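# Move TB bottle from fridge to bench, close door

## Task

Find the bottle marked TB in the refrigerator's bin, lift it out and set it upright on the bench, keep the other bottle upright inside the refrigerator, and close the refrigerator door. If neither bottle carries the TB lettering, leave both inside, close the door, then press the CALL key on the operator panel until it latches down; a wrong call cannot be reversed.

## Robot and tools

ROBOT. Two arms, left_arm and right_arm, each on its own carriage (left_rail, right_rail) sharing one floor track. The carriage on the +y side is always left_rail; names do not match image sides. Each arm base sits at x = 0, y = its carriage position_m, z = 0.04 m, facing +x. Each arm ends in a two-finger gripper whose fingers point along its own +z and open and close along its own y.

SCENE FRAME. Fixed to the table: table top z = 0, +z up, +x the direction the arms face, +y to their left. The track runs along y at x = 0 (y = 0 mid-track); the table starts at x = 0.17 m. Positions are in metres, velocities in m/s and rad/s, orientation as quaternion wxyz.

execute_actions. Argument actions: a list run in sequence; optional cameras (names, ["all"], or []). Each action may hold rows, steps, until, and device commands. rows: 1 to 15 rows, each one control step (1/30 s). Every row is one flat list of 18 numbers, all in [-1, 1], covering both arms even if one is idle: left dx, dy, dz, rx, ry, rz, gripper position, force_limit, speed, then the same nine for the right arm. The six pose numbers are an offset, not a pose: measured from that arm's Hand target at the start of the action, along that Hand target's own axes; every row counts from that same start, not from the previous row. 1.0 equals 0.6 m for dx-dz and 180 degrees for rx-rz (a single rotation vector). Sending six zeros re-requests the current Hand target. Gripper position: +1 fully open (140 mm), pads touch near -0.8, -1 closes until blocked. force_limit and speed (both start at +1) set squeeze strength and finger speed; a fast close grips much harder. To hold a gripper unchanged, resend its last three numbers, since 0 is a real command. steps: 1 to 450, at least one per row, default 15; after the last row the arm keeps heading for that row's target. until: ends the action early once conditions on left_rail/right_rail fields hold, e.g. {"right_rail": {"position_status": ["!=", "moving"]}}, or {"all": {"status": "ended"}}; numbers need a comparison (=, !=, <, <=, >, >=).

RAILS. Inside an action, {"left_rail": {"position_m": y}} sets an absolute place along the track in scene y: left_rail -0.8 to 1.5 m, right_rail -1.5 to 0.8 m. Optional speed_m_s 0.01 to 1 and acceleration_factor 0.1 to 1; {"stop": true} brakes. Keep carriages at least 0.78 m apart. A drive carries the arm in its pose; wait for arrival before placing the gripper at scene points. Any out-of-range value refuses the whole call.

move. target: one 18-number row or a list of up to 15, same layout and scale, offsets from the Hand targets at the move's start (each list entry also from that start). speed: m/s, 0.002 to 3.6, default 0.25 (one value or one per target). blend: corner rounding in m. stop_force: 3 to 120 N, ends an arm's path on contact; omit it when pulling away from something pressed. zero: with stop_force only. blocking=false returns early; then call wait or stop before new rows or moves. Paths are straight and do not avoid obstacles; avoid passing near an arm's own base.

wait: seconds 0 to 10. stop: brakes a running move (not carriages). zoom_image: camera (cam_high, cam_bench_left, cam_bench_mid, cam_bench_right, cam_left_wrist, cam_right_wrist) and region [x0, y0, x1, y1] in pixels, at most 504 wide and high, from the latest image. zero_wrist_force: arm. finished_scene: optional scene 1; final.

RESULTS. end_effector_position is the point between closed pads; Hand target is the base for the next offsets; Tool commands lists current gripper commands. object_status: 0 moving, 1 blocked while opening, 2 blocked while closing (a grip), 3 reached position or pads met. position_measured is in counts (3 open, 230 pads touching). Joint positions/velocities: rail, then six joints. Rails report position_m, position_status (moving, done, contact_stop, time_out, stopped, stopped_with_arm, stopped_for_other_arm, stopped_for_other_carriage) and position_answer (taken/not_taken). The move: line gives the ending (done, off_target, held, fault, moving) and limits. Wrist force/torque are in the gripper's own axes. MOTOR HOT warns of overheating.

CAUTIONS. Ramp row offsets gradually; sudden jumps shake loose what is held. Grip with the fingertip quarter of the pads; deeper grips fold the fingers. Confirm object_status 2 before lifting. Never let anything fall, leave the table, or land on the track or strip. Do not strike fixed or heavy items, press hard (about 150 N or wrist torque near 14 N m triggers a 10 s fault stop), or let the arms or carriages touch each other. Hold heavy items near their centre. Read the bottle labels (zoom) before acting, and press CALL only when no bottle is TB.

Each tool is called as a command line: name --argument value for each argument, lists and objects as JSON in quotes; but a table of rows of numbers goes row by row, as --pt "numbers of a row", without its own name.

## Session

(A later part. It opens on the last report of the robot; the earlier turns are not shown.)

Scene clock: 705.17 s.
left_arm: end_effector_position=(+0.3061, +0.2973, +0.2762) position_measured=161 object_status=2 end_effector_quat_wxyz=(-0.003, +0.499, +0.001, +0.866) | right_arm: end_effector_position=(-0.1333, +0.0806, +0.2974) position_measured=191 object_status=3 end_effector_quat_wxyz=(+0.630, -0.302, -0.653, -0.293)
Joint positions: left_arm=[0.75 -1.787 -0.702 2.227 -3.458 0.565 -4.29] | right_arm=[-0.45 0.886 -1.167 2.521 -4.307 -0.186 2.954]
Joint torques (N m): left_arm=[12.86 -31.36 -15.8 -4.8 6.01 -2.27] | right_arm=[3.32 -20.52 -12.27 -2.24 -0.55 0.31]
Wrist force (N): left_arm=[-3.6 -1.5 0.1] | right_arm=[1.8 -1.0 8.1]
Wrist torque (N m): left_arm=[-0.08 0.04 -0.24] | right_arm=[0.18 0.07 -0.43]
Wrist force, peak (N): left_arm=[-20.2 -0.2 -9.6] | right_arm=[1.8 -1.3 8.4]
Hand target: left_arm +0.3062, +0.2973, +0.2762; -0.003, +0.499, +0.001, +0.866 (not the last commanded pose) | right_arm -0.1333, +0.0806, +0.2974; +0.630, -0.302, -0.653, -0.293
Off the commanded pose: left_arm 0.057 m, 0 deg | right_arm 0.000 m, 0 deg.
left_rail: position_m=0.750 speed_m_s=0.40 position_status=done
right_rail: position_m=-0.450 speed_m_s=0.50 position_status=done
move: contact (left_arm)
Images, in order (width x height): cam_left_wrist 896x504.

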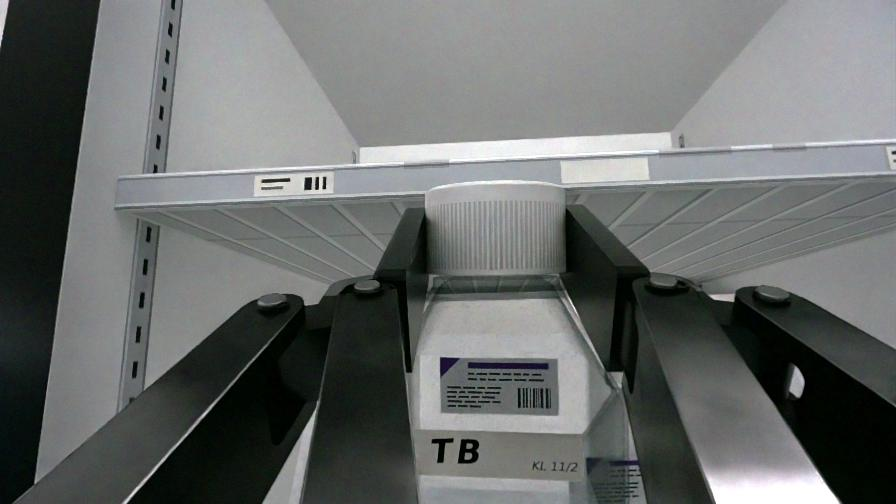

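execute_actions --actions '[]' --cameras '["all"]'

Scene clock: 720.67 s.
left_arm: end_effector_position=(+0.3062, +0.2973, +0.2762) position_measured=161 object_status=2 end_effector_quat_wxyz=(-0.003, +0.499, +0.001, +0.866) | right_arm: end_effector_position=(-0.1333, +0.0806, +0.2974) position_measured=191 object_status=3 end_effector_quat_wxyz=(+0.630, -0.302, -0.653, -0.293)
Joint positions: left_arm=[0.75 -1.787 -0.702 2.227 -3.458 0.565 -4.29] | right_arm=[-0.45 0.886 -1.167 2.521 -4.307 -0.186 2.954]
Joint velocities: within noise
Joint torques (N m): left_arm=[13.68 -33.2 -15.64 -4.8 5.58 -2.49] | right_arm=[3.54 -20.81 -11.8 -2.14 -0.39 0.4]
Wrist force (N): left_arm=[-3.3 -1.6 0.2] | right_arm=[1.7 -0.9 8.1]
Wrist torque (N m): left_arm=[-0.09 -0.05 -0.24] | right_arm=[0.18 0.09 -0.43]
Wrist force, peak (N): left_arm=[-3.9 -1.2 0.1] | right_arm=[1.9 -1.0 8.3]
Hand target: left_arm +0.3062, +0.2973, +0.2762; -0.003, +0.499, +0.001, +0.866 (not the last commanded pose) | right_arm -0.1333, +0.0806, +0.2974; +0.630, -0.302, -0.653, -0.293
Tool commands: left_gripper/position=-1.0 left_gripper/force_limit=+0.6 left_gripper/speed=-1.0 right_gripper/position=-0.49 right_gripper/force_limit=-1.0 right_gripper/speed=+0.0
Off the commanded pose: left_arm 0.057 m, 0 deg | right_arm 0.000 m, 0 deg.
left_rail: position_m=0.750 speed_m_s=0.40 position_status=done
right_rail: position_m=-0.450 speed_m_s=0.50 position_status=done

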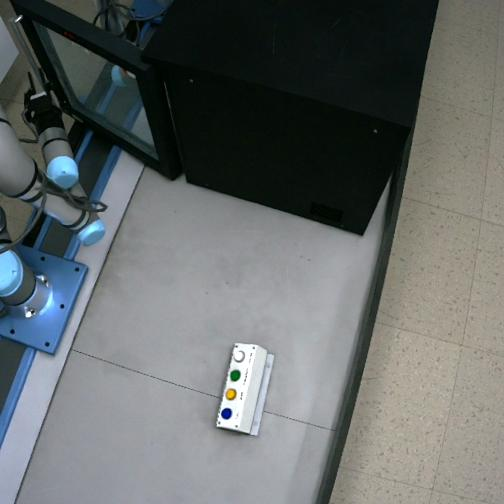

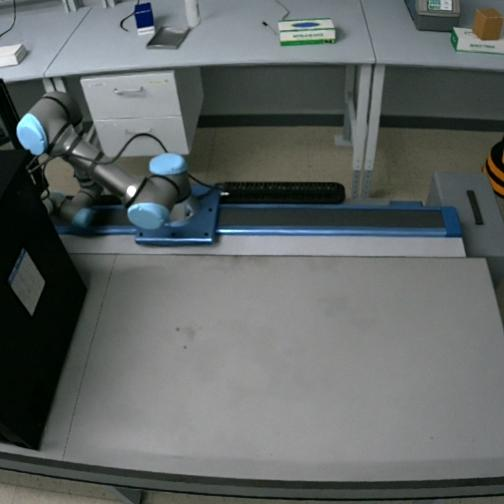

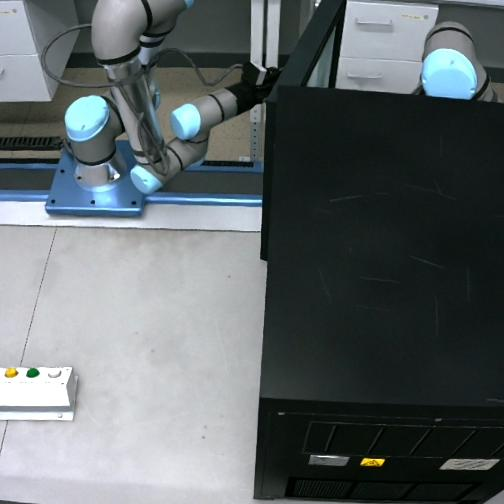

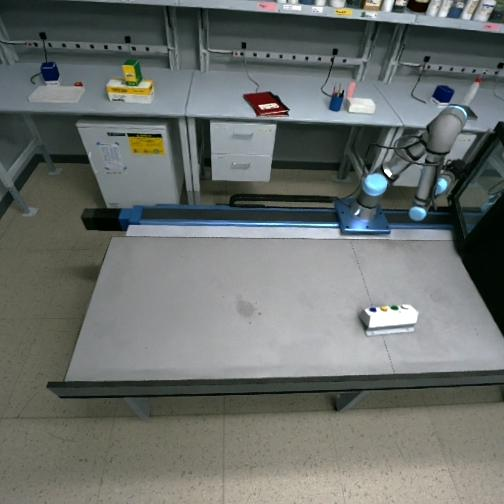

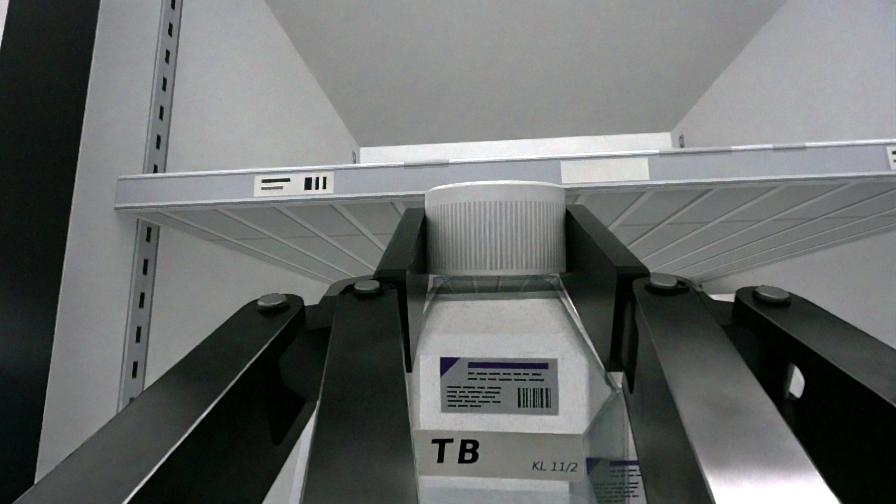

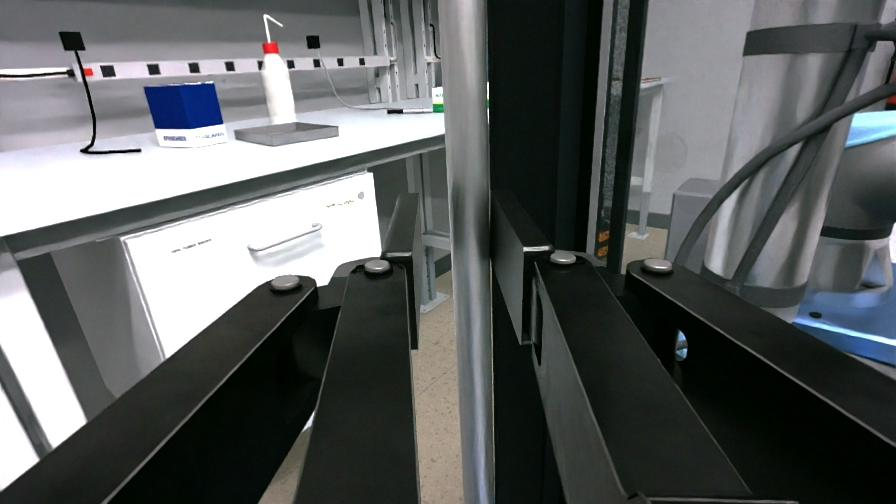

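move --target '[0.0247,0,-0.0627,0,0,0,-1,0.6,-1,0,0,0,0,0,0,-0.49,-1,0]' --speed 0.03 --stop_force 12 --cameras '["cam_left_wrist"]'

Scene clock: 732.60 s.
left_arm: end_effector_position=(+0.2815, +0.2971, +0.2725) position_measured=161 object_status=2 end_effector_quat_wxyz=(-0.002, +0.499, +0.001, +0.866) | right_arm: end_effector_position=(-0.1333, +0.0806, +0.2974) position_measured=191 object_status=3 end_effector_quat_wxyz=(+0.630, -0.302, -0.653, -0.293)
Joint positions: left_arm=[0.75 -1.842 -0.669 2.213 -3.553 0.587 -4.198] | right_arm=[-0.45 0.886 -1.167 2.521 -4.307 -0.186 2.954]
Joint torques (N m): left_arm=[13.98 -48.86 9.76 -0.25 -0.14 -2.63] | right_arm=[3.06 -20.21 -11.42 -1.94 -0.25 0.61]
Wrist force (N): left_arm=[-3.5 -1.9 0.2] | right_arm=[1.8 -1.0 8.3]
Wrist torque (N m): left_arm=[-0.14 -0.03 -0.23] | right_arm=[0.16 0.06 -0.43]
Wrist force, peak (N): left_arm=[-3.9 -1.5 2.4] | right_arm=[1.7 -1.0 8.4]
Hand target: left_arm +0.2815, +0.2971, +0.2725; -0.002, +0.499, +0.001, +0.866 (not the last commanded pose) | right_arm -0.1333, +0.0806, +0.2974; +0.630, -0.302, -0.653, -0.293
Off the commanded pose: left_arm 0.015 m, 0 deg | right_arm 0.000 m, 0 deg.
left_rail: position_m=0.750 speed_m_s=0.40 position_status=done
right_rail: position_m=-0.450 speed_m_s=0.50 position_status=done
move: held (left_arm; a check stopped the path); limits=held
pose unreachable (left arm): on one or more control steps of this call, first in action 0 (counted from 0), this arm could not follow its commanded pose, so it was not sent that pose on those steps. It may still have moved: this result reports where it is.
cause: moving toward the commanded pose would bring a part of the arm (just beyond joint 5 (wrist 1)) too close to the robot's own body.
Images, in order (width x height): cam_left_wrist 896x504.

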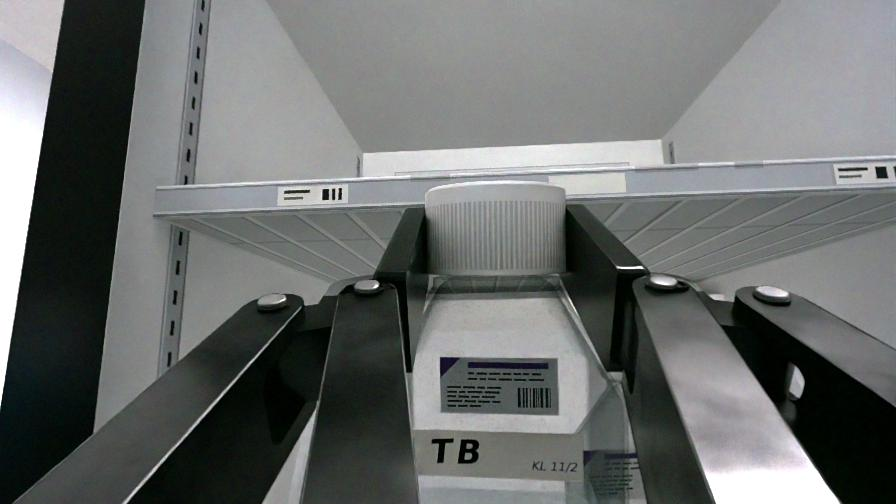

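move --target '[0.0577,0,0.0333,0,0,0,-1,0.6,-1,0,0,0,0,0,0,-0.49,-1,0]' --speed 0.03 --stop_force 10 --cameras '["cam_left_wrist"]'

Scene clock: 738.27 s.
left_arm: end_effector_position=(+0.2814, +0.2971, +0.3124) position_measured=161 object_status=2 end_effector_quat_wxyz=(-0.002, +0.499, +0.001, +0.866) | right_arm: end_effector_position=(-0.1333, +0.0806, +0.2974) position_measured=191 object_status=3 end_effector_quat_wxyz=(+0.630, -0.302, -0.653, -0.293)
Joint positions: left_arm=[0.75 -1.842 -0.788 2.246 -3.467 0.587 -4.198] | right_arm=[-0.45 0.886 -1.167 2.521 -4.307 -0.186 2.954]
Joint torques (N m): left_arm=[13.19 -46.8 8.76 0 0.13 -2.43] | right_arm=[3.75 -21.45 -11.21 -1.92 -0.28 0.42]
Wrist force (N): left_arm=[-3.3 -1.3 0.3] | right_arm=[1.9 -1.0 8.1]
Wrist torque (N m): left_arm=[-0.03 -0.04 -0.25] | right_arm=[0.16 0.06 -0.43]
Wrist force, peak (N): left_arm=[-3.7 -1.9 0.2] | right_arm=[1.7 -0.8 8.3]
Hand target: left_arm +0.2814, +0.2971, +0.3124; -0.002, +0.499, +0.001, +0.866 | right_arm -0.1333, +0.0806, +0.2974; +0.630, -0.302, -0.653, -0.293
Off the commanded pose: left_arm 0.000 m, 0 deg | right_arm 0.000 m, 0 deg.
left_rail: position_m=0.750 speed_m_s=0.40 position_status=done
right_rail: position_m=-0.450 speed_m_s=0.50 position_status=done
move: done
Images, in order (width x height): cam_left_wrist 896x504.

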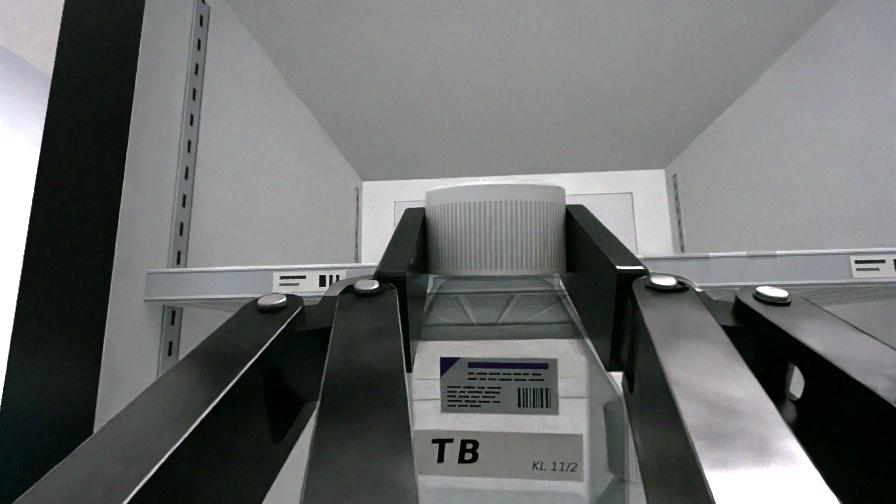

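move --pt "0.0433 0 0.025 0 0 0 -1 0.6 -1 0 0 0 0 0 0 -0.49 -1 0" --pt "0.1516 0 -0.1626 0 0 0 -1 0.6 -1 0 0 0 0 0 0 -0.49 -1 0" --speed 0.06 --stop_force 12 --blend 0.01 --cameras '["cam_left_wrist","cam_bench_left"]'

Scene clock: 745.77 s.
left_arm: end_effector_position=(+0.1514, +0.2964, +0.3422) position_measured=161 object_status=2 end_effector_quat_wxyz=(-0.002, +0.499, +0.001, +0.866) | right_arm: end_effector_position=(-0.1333, +0.0806, +0.2974) position_measured=191 object_status=3 end_effector_quat_wxyz=(+0.630, -0.302, -0.653, -0.293)
Joint positions: left_arm=[0.75 -2.112 -0.79 2.163 -3.674 0.738 -3.831] | right_arm=[-0.45 0.886 -1.167 2.521 -4.307 -0.186 2.954]
Joint torques (N m): left_arm=[-10.58 -30.47 -19.03 -2.75 4.9 2.82] | right_arm=[4.16 -21.32 -10.7 -1.76 -0.34 0.32]
Wrist force (N): left_arm=[-3.2 -1.5 0.5] | right_arm=[1.9 -0.8 8.1]
Wrist torque (N m): left_arm=[-0.09 -0.10 -0.23] | right_arm=[0.21 0.06 -0.43]
Wrist force, peak (N): left_arm=[-5.0 -1.5 -1.8] | right_arm=[1.9 -1.1 8.3]
Hand target: left_arm +0.1514, +0.2964, +0.3422; -0.002, +0.499, +0.001, +0.866 | right_arm -0.1333, +0.0806, +0.2974; +0.630, -0.302, -0.653, -0.293
Off the commanded pose: left_arm 0.000 m, 0 deg | right_arm 0.000 m, 0 deg.
left_rail: position_m=0.750 speed_m_s=0.40 position_status=done
right_rail: position_m=-0.450 speed_m_s=0.50 position_status=done
move: done
Images, in order (width x height): cam_bench_left 504x504, cam_left_wrist 896x504.

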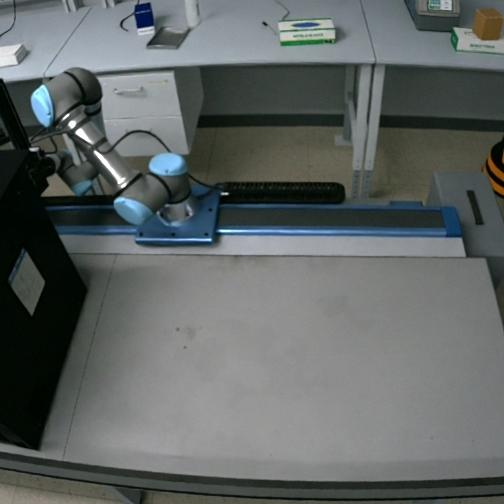

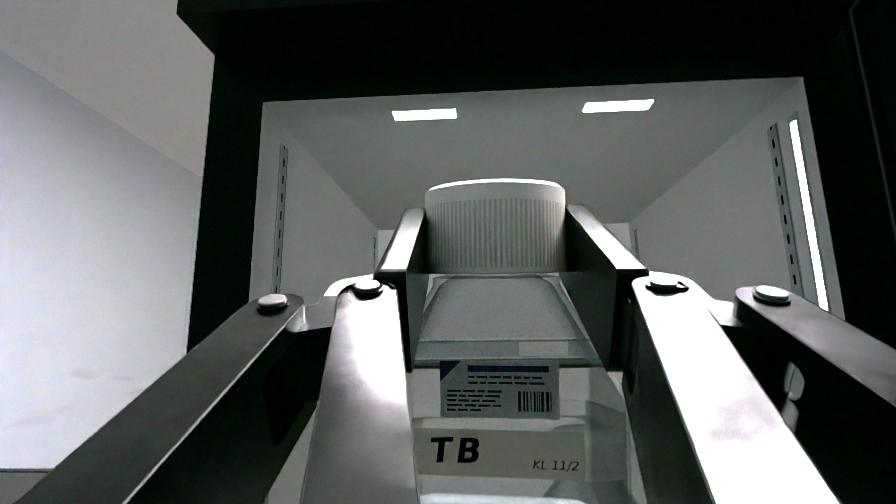

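execute_actions --actions '[{"left_rail":{"position_m":1.3,"speed_m_s":0.3,"acceleration_factor":0.3},"steps":150,"until":{"left_rail":{"position_status":["!=","moving"]}}}]' --cameras '["cam_bench_left","cam_left_wrist"]'

Scene clock: 750.77 s.
left_arm: end_effector_position=(+0.1514, +0.8464, +0.3422) position_measured=161 object_status=2 end_effector_quat_wxyz=(-0.002, +0.499, +0.001, +0.866) | right_arm: end_effector_position=(-0.1333, +0.0806, +0.2974) position_measured=191 object_status=3 end_effector_quat_wxyz=(+0.630, -0.302, -0.653, -0.293)
Joint positions: left_arm=[1.3 -2.112 -0.79 2.163 -3.674 0.738 -3.831] | right_arm=[-0.45 0.886 -1.167 2.521 -4.307 -0.186 2.954]
Joint torques (N m): left_arm=[-6.81 -36.31 -7.28 -0.55 2.91 2.33] | right_arm=[3.36 -21.68 -9.78 -1.62 -0.22 0.29]
Wrist force (N): left_arm=[-3.1 -1.8 0.6] | right_arm=[1.9 -0.9 8.1]
Wrist torque (N m): left_arm=[-0.14 -0.13 -0.23] | right_arm=[0.18 0.05 -0.43]
Wrist force, peak (N): left_arm=[-3.5 -2.7 0.7] | right_arm=[2.0 -0.9 8.3]
Hand target: left_arm +0.1514, +0.8464, +0.3422; -0.002, +0.499, +0.001, +0.866 | right_arm -0.1333, +0.0806, +0.2974; +0.630, -0.302, -0.653, -0.293
Tool commands: left_gripper/position=-1.0 left_gripper/force_limit=+0.6 left_gripper/speed=-1.0 right_gripper/position=-0.49 right_gripper/force_limit=-1.0 right_gripper/speed=+0.0
Off the commanded pose: left_arm 0.000 m, 0 deg | right_arm 0.000 m, 0 deg.
left_rail: position_m=1.300 speed_m_s=0.30 position_status=done
right_rail: position_m=-0.450 speed_m_s=0.50 position_status=done
Images, in order (width x height): cam_bench_left 504x504, cam_left_wrist 896x504.

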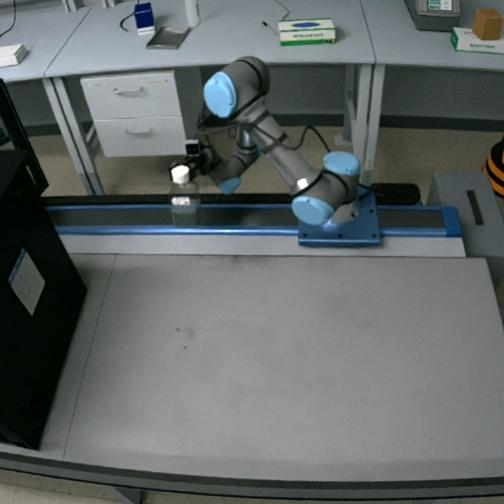

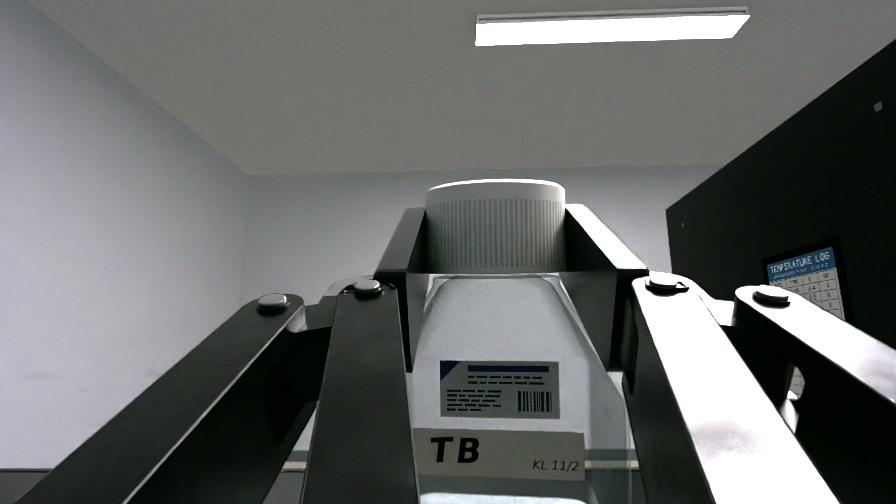

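move --pt "-0.2667 0 0.4619 0 0 0 -1 0.6 -1 0 0 0 0 0 0 -0.49 -1 0" --pt "-0.2667 0 0.4619 0 -0.15 0 -1 0.6 -1 0 0 0 0 0 0 -0.49 -1 0" --speed 0.15 --cameras '["cam_bench_left","cam_bench_right","cam_left_wrist"]'

zoom_image --camera "cam_bench_right" --region '[300, 80, 504, 284]'

Scene clock: 761.53 s.
left_arm: end_effector_position=(+0.4708, +0.8481, +0.3427) position_measured=161 object_status=2 end_effector_quat_wxyz=(-0.011, +0.684, +0.010, +0.729) | right_arm: end_effector_position=(-0.1333, +0.0806, +0.2974) position_measured=191 object_status=3 end_effector_quat_wxyz=(+0.630, -0.302, -0.653, -0.293)
Joint positions: left_arm=[1.3 -1.512 -1.38 2.086 -1.839 0.07 -5.15] | right_arm=[-0.45 0.886 -1.167 2.521 -4.307 -0.186 2.954]
Joint torques (N m): left_arm=[-10.16 -40.27 -33.72 -1.19 0.18 -2.7] | right_arm=[4.51 -21.81 -10.75 -1.32 0.01 0.16]
Wrist force (N): left_arm=[-3.0 -1.3 1.1] | right_arm=[2.0 -1.1 8.0]
Wrist torque (N m): left_arm=[-0.03 0.06 -0.07] | right_arm=[0.15 0.04 -0.43]
Wrist force, peak (N): left_arm=[-4.2 -1.9 1.9] | right_arm=[1.8 -1.0 8.3]
Hand target: left_arm +0.4714, +0.8480, +0.3427; -0.002, +0.688, +0.001, +0.726 | right_arm -0.1333, +0.0806, +0.2974; +0.630, -0.302, -0.653, -0.293
Off the commanded pose: left_arm 0.001 m, 1 deg | right_arm 0.000 m, 0 deg.
left_rail: position_m=1.300 speed_m_s=0.30 position_status=done
right_rail: position_m=-0.450 speed_m_s=0.50 position_status=done
move: done
Images, in order (width x height): cam_bench_left 504x504, cam_bench_right 504x504, cam_left_wrist 896x504.

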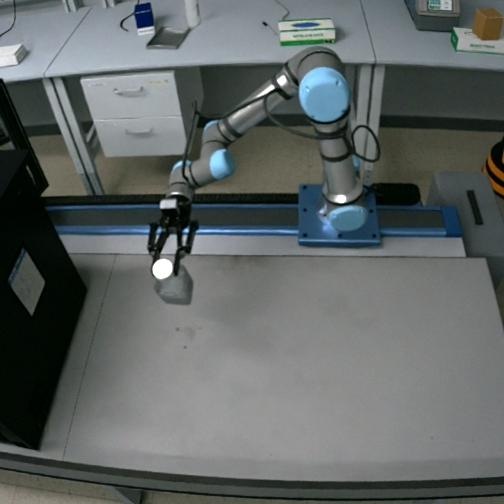

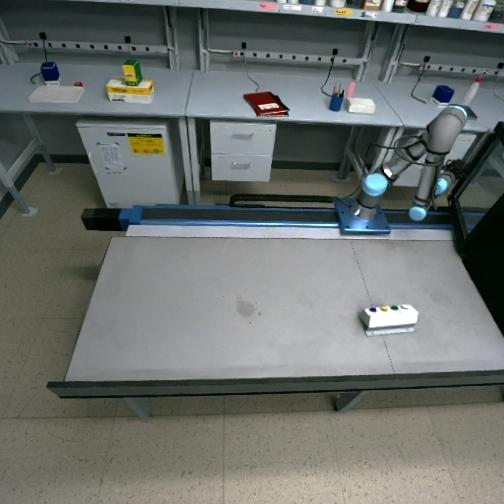

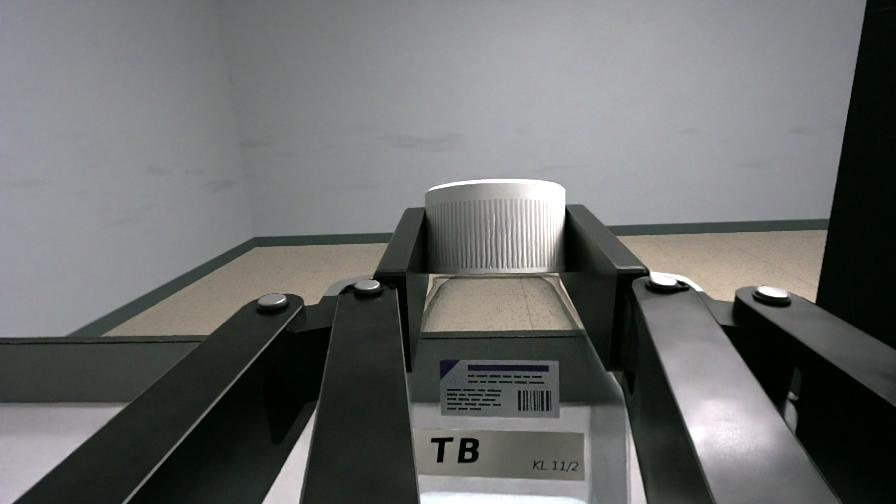

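Scaled by 2.471 from the camera's 504x504 image, which has a finer 720x720 frame.

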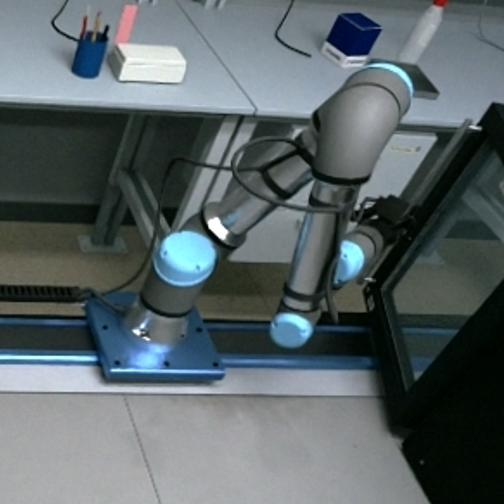

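move --target '[-0.225,0,0,0,0,0,-1,0.6,-1,0,0,0,0,0,0,-0.49,-1,0]' --speed 0.1 --stop_force 10 --cameras '["cam_bench_left"]'

zoom_image --camera "cam_bench_left" --region '[100, 180, 260, 340]'

move --target '[-0.12,0,0,0,0,0,-1,0.6,-1,0,0,0,0,0,0,-0.49,-1,0]' --speed 0.02 --stop_force 4 --cameras '["cam_bench_left","cam_left_wrist"]'

zoom_image --camera "cam_bench_left" --region '[100, 180, 260, 340]'

Scene clock: 771.33 s.
left_arm: end_effector_position=(+0.4787, +0.8482, +0.2079) position_measured=161 object_status=2 end_effector_quat_wxyz=(-0.002, +0.688, +0.001, +0.726) end_effector_velocity=(+0.000, +0.000, -0.001) end_effector_angular_velocity=(+0.003, +0.000, +0.000) | right_arm: end_effector_position=(-0.1333, +0.0806, +0.2974) position_measured=191 object_status=3 end_effector_quat_wxyz=(+0.630, -0.302, -0.653, -0.293)
Joint positions: left_arm=[1.3 -1.495 -1.144 2.094 -1.604 0.089 -5.63] | right_arm=[-0.45 0.886 -1.167 2.521 -4.307 -0.186 2.954]
Joint velocities: left_arm=[0 0.001 0.001 -0.001 0.006 0.001 -0.004] | right_arm=[within noise]
Joint torques (N m): left_arm=[14.7 -43.74 -27.79 -0.28 4.86 -2.49] | right_arm=[4.55 -22.79 -9.98 -1.28 -0.1 0.13]
Wrist force (N): left_arm=[-3.1 -1.2 1.3] | right_arm=[1.7 -0.9 8.1]
Wrist torque (N m): left_arm=[-0.02 0.06 -0.06] | right_arm=[0.18 0.09 -0.43]
Wrist force, peak (N): left_arm=[-4.6 -1.5 1.3] | right_arm=[1.7 -1.1 8.4]
Hand target: left_arm +0.4787, +0.8482, +0.2079; -0.002, +0.688, +0.001, +0.726 | right_arm -0.1333, +0.0806, +0.2974; +0.630, -0.302, -0.653, -0.293
Off the commanded pose: left_arm 0.000 m, 0 deg | right_arm 0.000 m, 0 deg.
left_rail: position_m=1.300 speed_m_s=0.30 position_status=done
right_rail: position_m=-0.450 speed_m_s=0.50 position_status=done
move: done
Images, in order (width x height): cam_bench_left 504x504.

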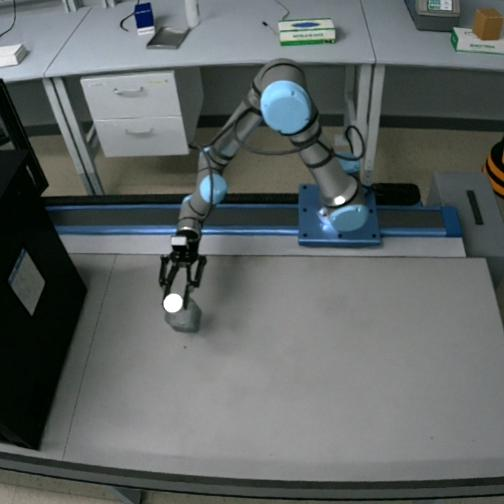

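Scaled by 3.150 from the camera's 504x504 image, which has a finer 720x720 frame.

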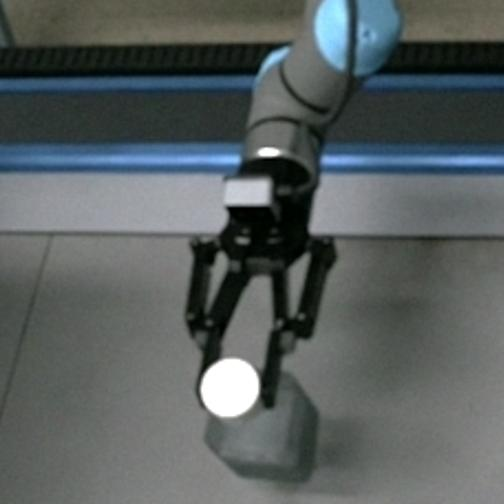

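Scene clock: 775.10 s.
left_arm: end_effector_position=(+0.4811, +0.8484, +0.1628) position_measured=161 object_status=2 end_effector_quat_wxyz=(-0.002, +0.688, +0.001, +0.726) | right_arm: end_effector_position=(-0.1333, +0.0806, +0.2974) position_measured=191 object_status=3 end_effector_quat_wxyz=(+0.630, -0.302, -0.653, -0.293)
Joint positions: left_arm=[1.3 -1.49 -1.04 2.097 -1.672 0.093 -5.669] | right_arm=[-0.45 0.886 -1.167 2.521 -4.307 -0.186 2.954]
Joint torques (N m): left_arm=[-11.58 -46.57 -0.83 -0.11 0.36 0.2] | right_arm=[3.78 -22.37 -9.6 -1.25 0.02 0.09]
Wrist force (N): left_arm=[-2.1 -2.1 0.9] | right_arm=[1.7 -1.0 7.9]
Wrist torque (N m): left_arm=[-0.18 0.04 -0.04] | right_arm=[0.17 0.09 -0.43]
Wrist force, peak (N): left_arm=[14.6 -5.2 3.0] | right_arm=[1.7 -1.2 8.3]
Hand target: left_arm +0.4811, +0.8484, +0.1628; -0.002, +0.688, +0.001, +0.726 (not the last commanded pose) | right_arm -0.1333, +0.0806, +0.2974; +0.630, -0.302, -0.653, -0.293
Off the commanded pose: left_arm 0.027 m, 0 deg | right_arm 0.000 m, 0 deg.
left_rail: position_m=1.300 speed_m_s=0.30 position_status=done
right_rail: position_m=-0.450 speed_m_s=0.50 position_status=done
move: contact (left_arm)
Images, in order (width x height): cam_bench_left 504x504, cam_left_wrist 896x504.

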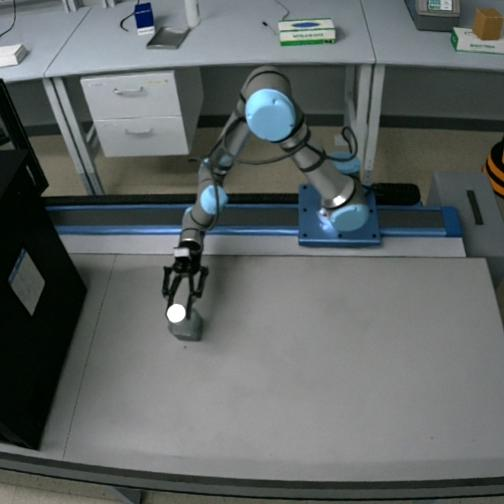

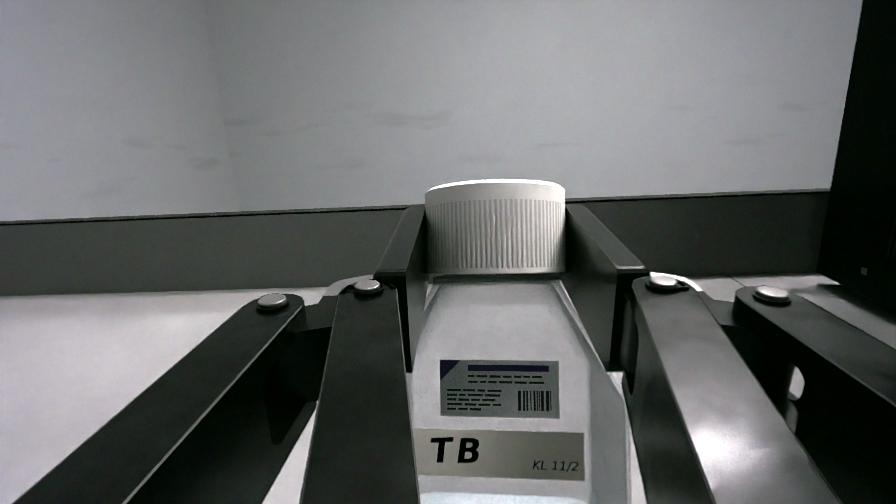

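Scaled by 3.150 from the camera's 504x504 image, which has a finer 720x720 frame.

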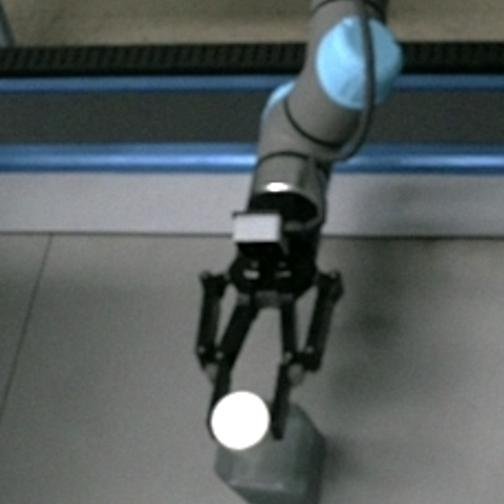

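move --target '[-0.02,0,0,0,0,0,-1,0.6,-1,0,0,0,0,0,0,-0.49,-1,0]' --speed 0.005 --stop_force 6 --cameras '["cam_left_wrist"]'

zoom_image --camera "cam_left_wrist" --region '[350, 150, 670, 504]'

Scene clock: 779.53 s.
left_arm: end_effector_position=(+0.4811, +0.8484, +0.1625) position_measured=161 object_status=2 end_effector_quat_wxyz=(-0.002, +0.688, +0.001, +0.726) | right_arm: end_effector_position=(-0.1333, +0.0806, +0.2974) position_measured=191 object_status=3 end_effector_quat_wxyz=(+0.630, -0.302, -0.653, -0.293)
Joint positions: left_arm=[1.3 -1.49 -1.04 2.097 -1.672 0.093 -5.669] | right_arm=[-0.45 0.886 -1.167 2.521 -4.307 -0.186 2.954]
Joint torques (N m): left_arm=[-7.33 -43.71 -3.34 -0.26 -1.18 2.47] | right_arm=[3.34 -22.73 -8.92 -1.2 0.14 -0.04]
Wrist force (N): left_arm=[3.5 -2.4 1.5] | right_arm=[1.7 -0.9 8.2]
Wrist torque (N m): left_arm=[-0.11 0.02 0.00] | right_arm=[0.18 0.08 -0.43]
Wrist force, peak (N): left_arm=[8.5 -3.1 1.8] | right_arm=[1.8 -0.9 8.3]
Hand target: left_arm +0.4811, +0.8484, +0.1626; -0.002, +0.688, +0.001, +0.726 (not the last commanded pose) | right_arm -0.1333, +0.0806, +0.2974; +0.630, -0.302, -0.653, -0.293
Off the commanded pose: left_arm 0.012 m, 0 deg | right_arm 0.000 m, 0 deg.
left_rail: position_m=1.300 speed_m_s=0.30 position_status=done
right_rail: position_m=-0.450 speed_m_s=0.50 position_status=done
move: contact (left_arm)
Images, in order (width x height): cam_left_wrist 896x504.

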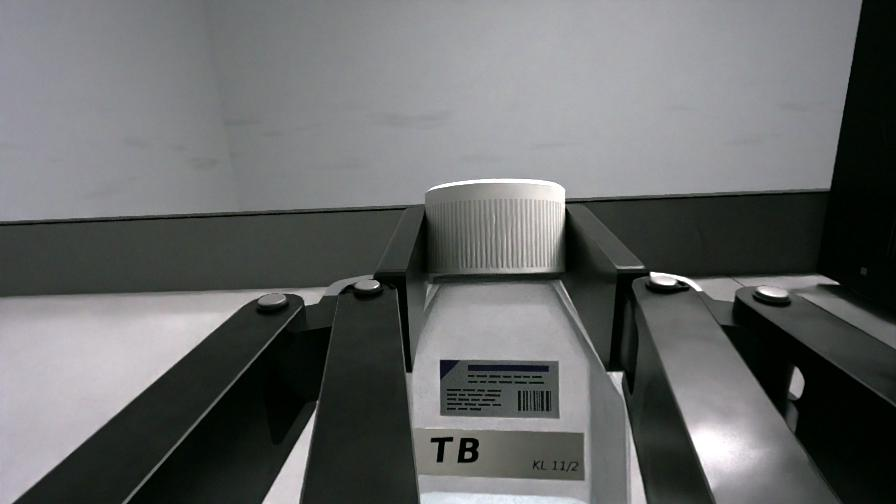

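Scaled by 1.424 from the camera's 896x504 image, which has a finer 1280x720 frame.

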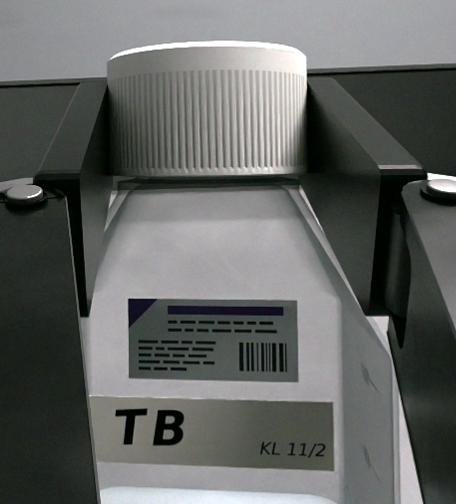

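execute_actions --actions '[{"rows":[[0,0,0,0,0,0,-0.15,-1,-1,0,0,0,0,0,0,-0.49,-1,0]],"steps":40}]' --cameras '["cam_left_wrist"]'

Scene clock: 782.80 s.
left_arm: end_effector_position=(+0.4811, +0.8484, +0.1625) position_measured=148 object_status=3 end_effector_quat_wxyz=(-0.002, +0.688, +0.001, +0.726) | right_arm: end_effector_position=(-0.1333, +0.0806, +0.2974) position_measured=191 object_status=3 end_effector_quat_wxyz=(+0.630, -0.302, -0.653, -0.293)
Joint positions: left_arm=[1.3 -1.49 -1.04 2.097 -1.672 0.093 -5.669] | right_arm=[-0.45 0.886 -1.167 2.521 -4.307 -0.186 2.954]
Joint torques (N m): left_arm=[-8.54 -42.16 -13.65 -1.04 1.75 1.87] | right_arm=[3.2 -23.13 -9.5 -1.16 0.12 -0.06]
Wrist force (N): left_arm=[0.9 -1.9 1.3] | right_arm=[1.9 -1.0 8.3]
Wrist torque (N m): left_arm=[-0.16 -0.07 -0.06] | right_arm=[0.17 0.06 -0.43]
Wrist force, peak (N): left_arm=[3.9 -2.7 1.5] | right_arm=[1.9 -1.0 8.3]
Hand target: left_arm +0.4811, +0.8484, +0.1626; -0.002, +0.688, +0.001, +0.726 | right_arm -0.1333, +0.0806, +0.2974; +0.630, -0.302, -0.653, -0.293
Off the commanded pose: left_arm 0.000 m, 0 deg | right_arm 0.000 m, 0 deg.
left_rail: position_m=1.300 speed_m_s=0.30 position_status=done
right_rail: position_m=-0.450 speed_m_s=0.50 position_status=done
Images, in order (width x height): cam_left_wrist 896x504.

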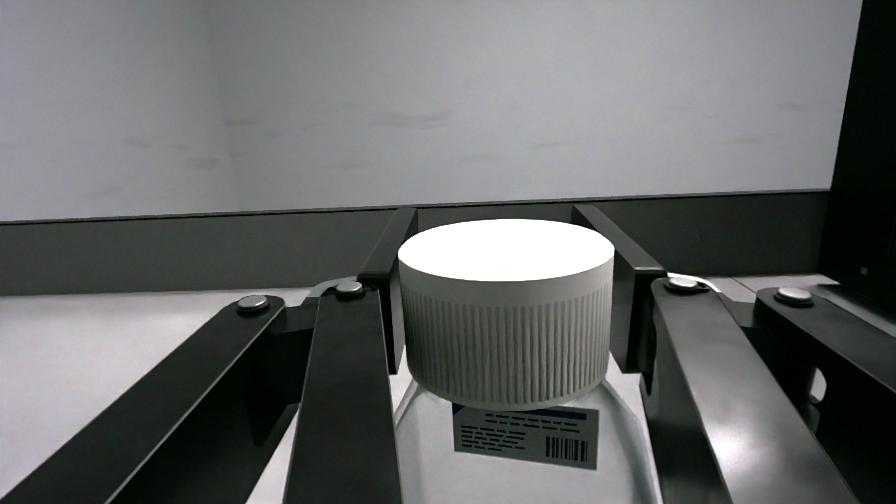

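zoom_image --camera "cam_left_wrist" --region '[350, 190, 670, 504]'

wait --seconds 0 --cameras '["cam_bench_left","cam_left_wrist"]'

zoom_image --camera "cam_bench_left" --region '[120, 220, 250, 350]'

Scaled by 1.575 from the camera's 896x504 image, which has a finer 1280x720 frame.

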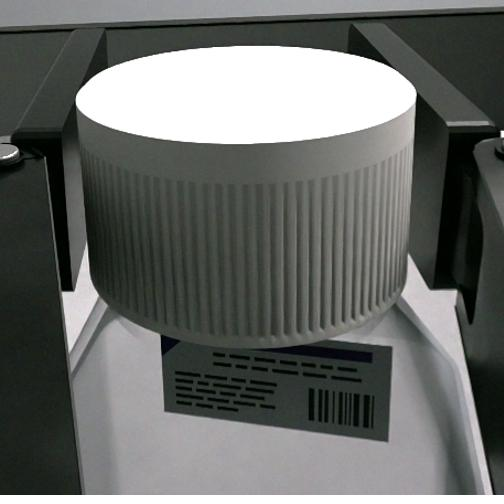

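Scene clock: 787.37 s.
left_arm: end_effector_position=(+0.4811, +0.8484, +0.1626) position_measured=148 object_status=3 end_effector_quat_wxyz=(-0.002, +0.688, +0.001, +0.726) | right_arm: end_effector_position=(-0.1333, +0.0806, +0.2974) position_measured=191 object_status=3 end_effector_quat_wxyz=(+0.630, -0.302, -0.653, -0.293)
Joint positions: left_arm=[1.3 -1.49 -1.04 2.097 -1.672 0.093 -5.669] | right_arm=[-0.45 0.886 -1.167 2.521 -4.307 -0.186 2.954]
Joint torques (N m): left_arm=[-10.7 -35.9 -23.52 -3.49 3.93 0.01] | right_arm=[3.96 -22.3 -8.91 -1.1 -0.02 0.08]
Wrist force (N): left_arm=[0.9 -1.9 1.3] | right_arm=[1.9 -1.0 8.0]
Wrist torque (N m): left_arm=[-0.16 -0.06 -0.06] | right_arm=[0.16 0.06 -0.43]
Wrist force, peak (N): left_arm=[1.0 -2.3 1.4] | right_arm=[1.7 -1.1 8.4]
Hand target: left_arm +0.4811, +0.8484, +0.1626; -0.002, +0.688, +0.001, +0.726 | right_arm -0.1333, +0.0806, +0.2974; +0.630, -0.302, -0.653, -0.293
Tool commands: left_gripper/position=-0.15 left_gripper/force_limit=-1.0 left_gripper/speed=-1.0 right_gripper/position=-0.49 right_gripper/force_limit=-1.0 right_gripper/speed=+0.0
Off the commanded pose: left_arm 0.000 m, 0 deg | right_arm 0.000 m, 0 deg.
left_rail: position_m=1.300 speed_m_s=0.30 position_status=done
right_rail: position_m=-0.450 speed_m_s=0.50 position_status=done
Images, in order (width x height): cam_bench_left 504x504, cam_left_wrist 896x504.

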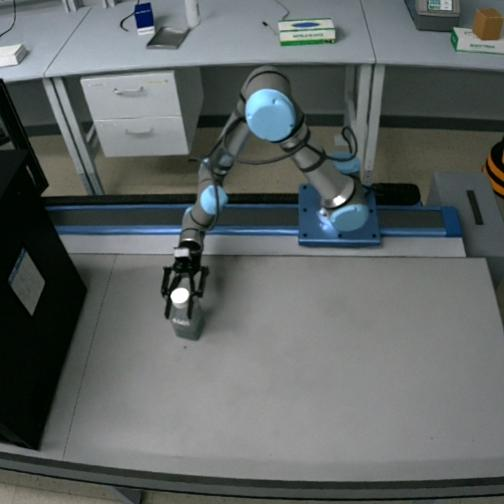

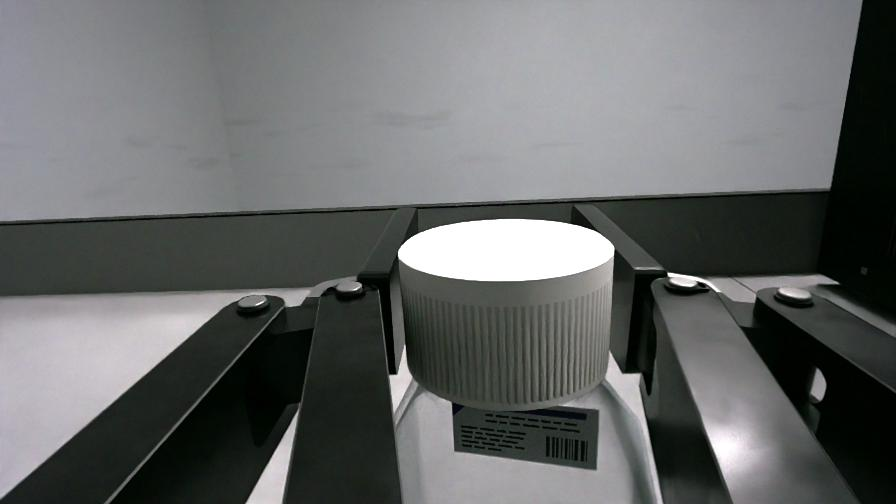

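Scaled by 3.877 from the camera's 504x504 image, which has a finer 720x720 frame.

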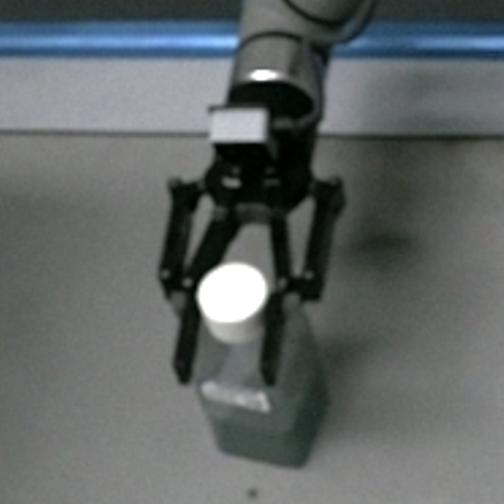

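wait --seconds 0 --cameras '["cam_high","cam_bench_mid"]'

zoom_image --camera "cam_high" --region '[0, 220, 250, 470]'

zoom_image --camera "cam_bench_mid" --region '[0, 150, 250, 400]'

Scene clock: 796.00 s.
left_arm: end_effector_position=(+0.4811, +0.8484, +0.1626) position_measured=148 object_status=3 end_effector_quat_wxyz=(-0.002, +0.688, +0.001, +0.726) | right_arm: end_effector_position=(-0.1333, +0.0806, +0.2974) position_measured=191 object_status=3 end_effector_quat_wxyz=(+0.630, -0.302, -0.653, -0.293)
Joint positions: left_arm=[1.3 -1.49 -1.04 2.097 -1.672 0.093 -5.669] | right_arm=[-0.45 0.886 -1.167 2.521 -4.307 -0.186 2.954]
Joint torques (N m): left_arm=[-9.65 -28.47 -23.61 -3.31 3.95 -2.59] | right_arm=[3.67 -23.21 -9.5 -1.14 0.23 -0.29]
Wrist force (N): left_arm=[0.9 -2.0 1.5] | right_arm=[1.7 -1.0 8.2]
Wrist torque (N m): left_arm=[-0.18 -0.06 -0.07] | right_arm=[0.17 0.09 -0.43]
Wrist force, peak (N): left_arm=[1.2 -2.2 1.5] | right_arm=[2.0 -1.0 8.3]
Hand target: left_arm +0.4811, +0.8484, +0.1626; -0.002, +0.688, +0.001, +0.726 | right_arm -0.1333, +0.0806, +0.2974; +0.630, -0.302, -0.653, -0.293
Tool commands: left_gripper/position=-0.15 left_gripper/force_limit=-1.0 left_gripper/speed=-1.0 right_gripper/position=-0.49 right_gripper/force_limit=-1.0 right_gripper/speed=+0.0
Off the commanded pose: left_arm 0.000 m, 0 deg | right_arm 0.000 m, 0 deg.
left_rail: position_m=1.300 speed_m_s=0.30 position_status=done
right_rail: position_m=-0.450 speed_m_s=0.50 position_status=done
Images, in order (width x height): cam_high 504x504, cam_bench_mid 504x504.

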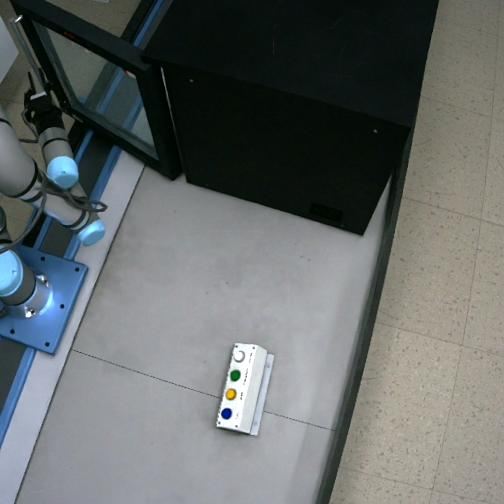

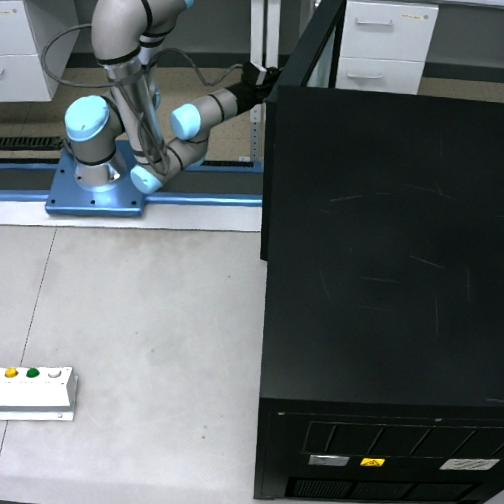

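Scaled by 2.016 from the camera's 504x504 image, which has a finer 720x720 frame.

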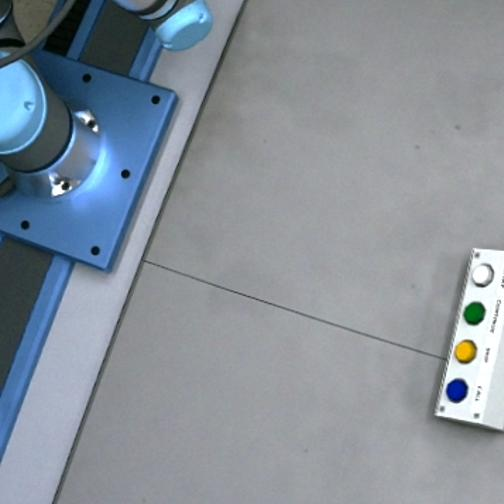

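Scaled by 2.016 from the camera's 504x504 image, which has a finer 720x720 frame.

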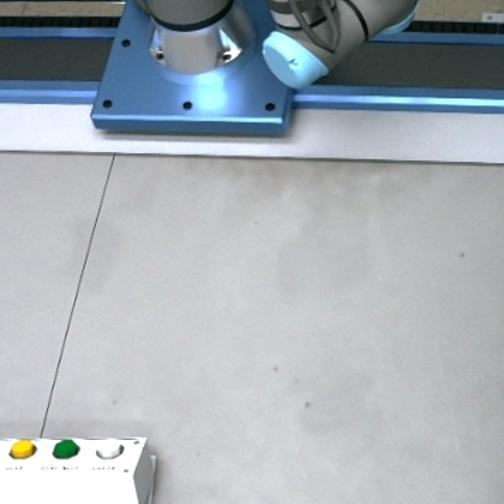

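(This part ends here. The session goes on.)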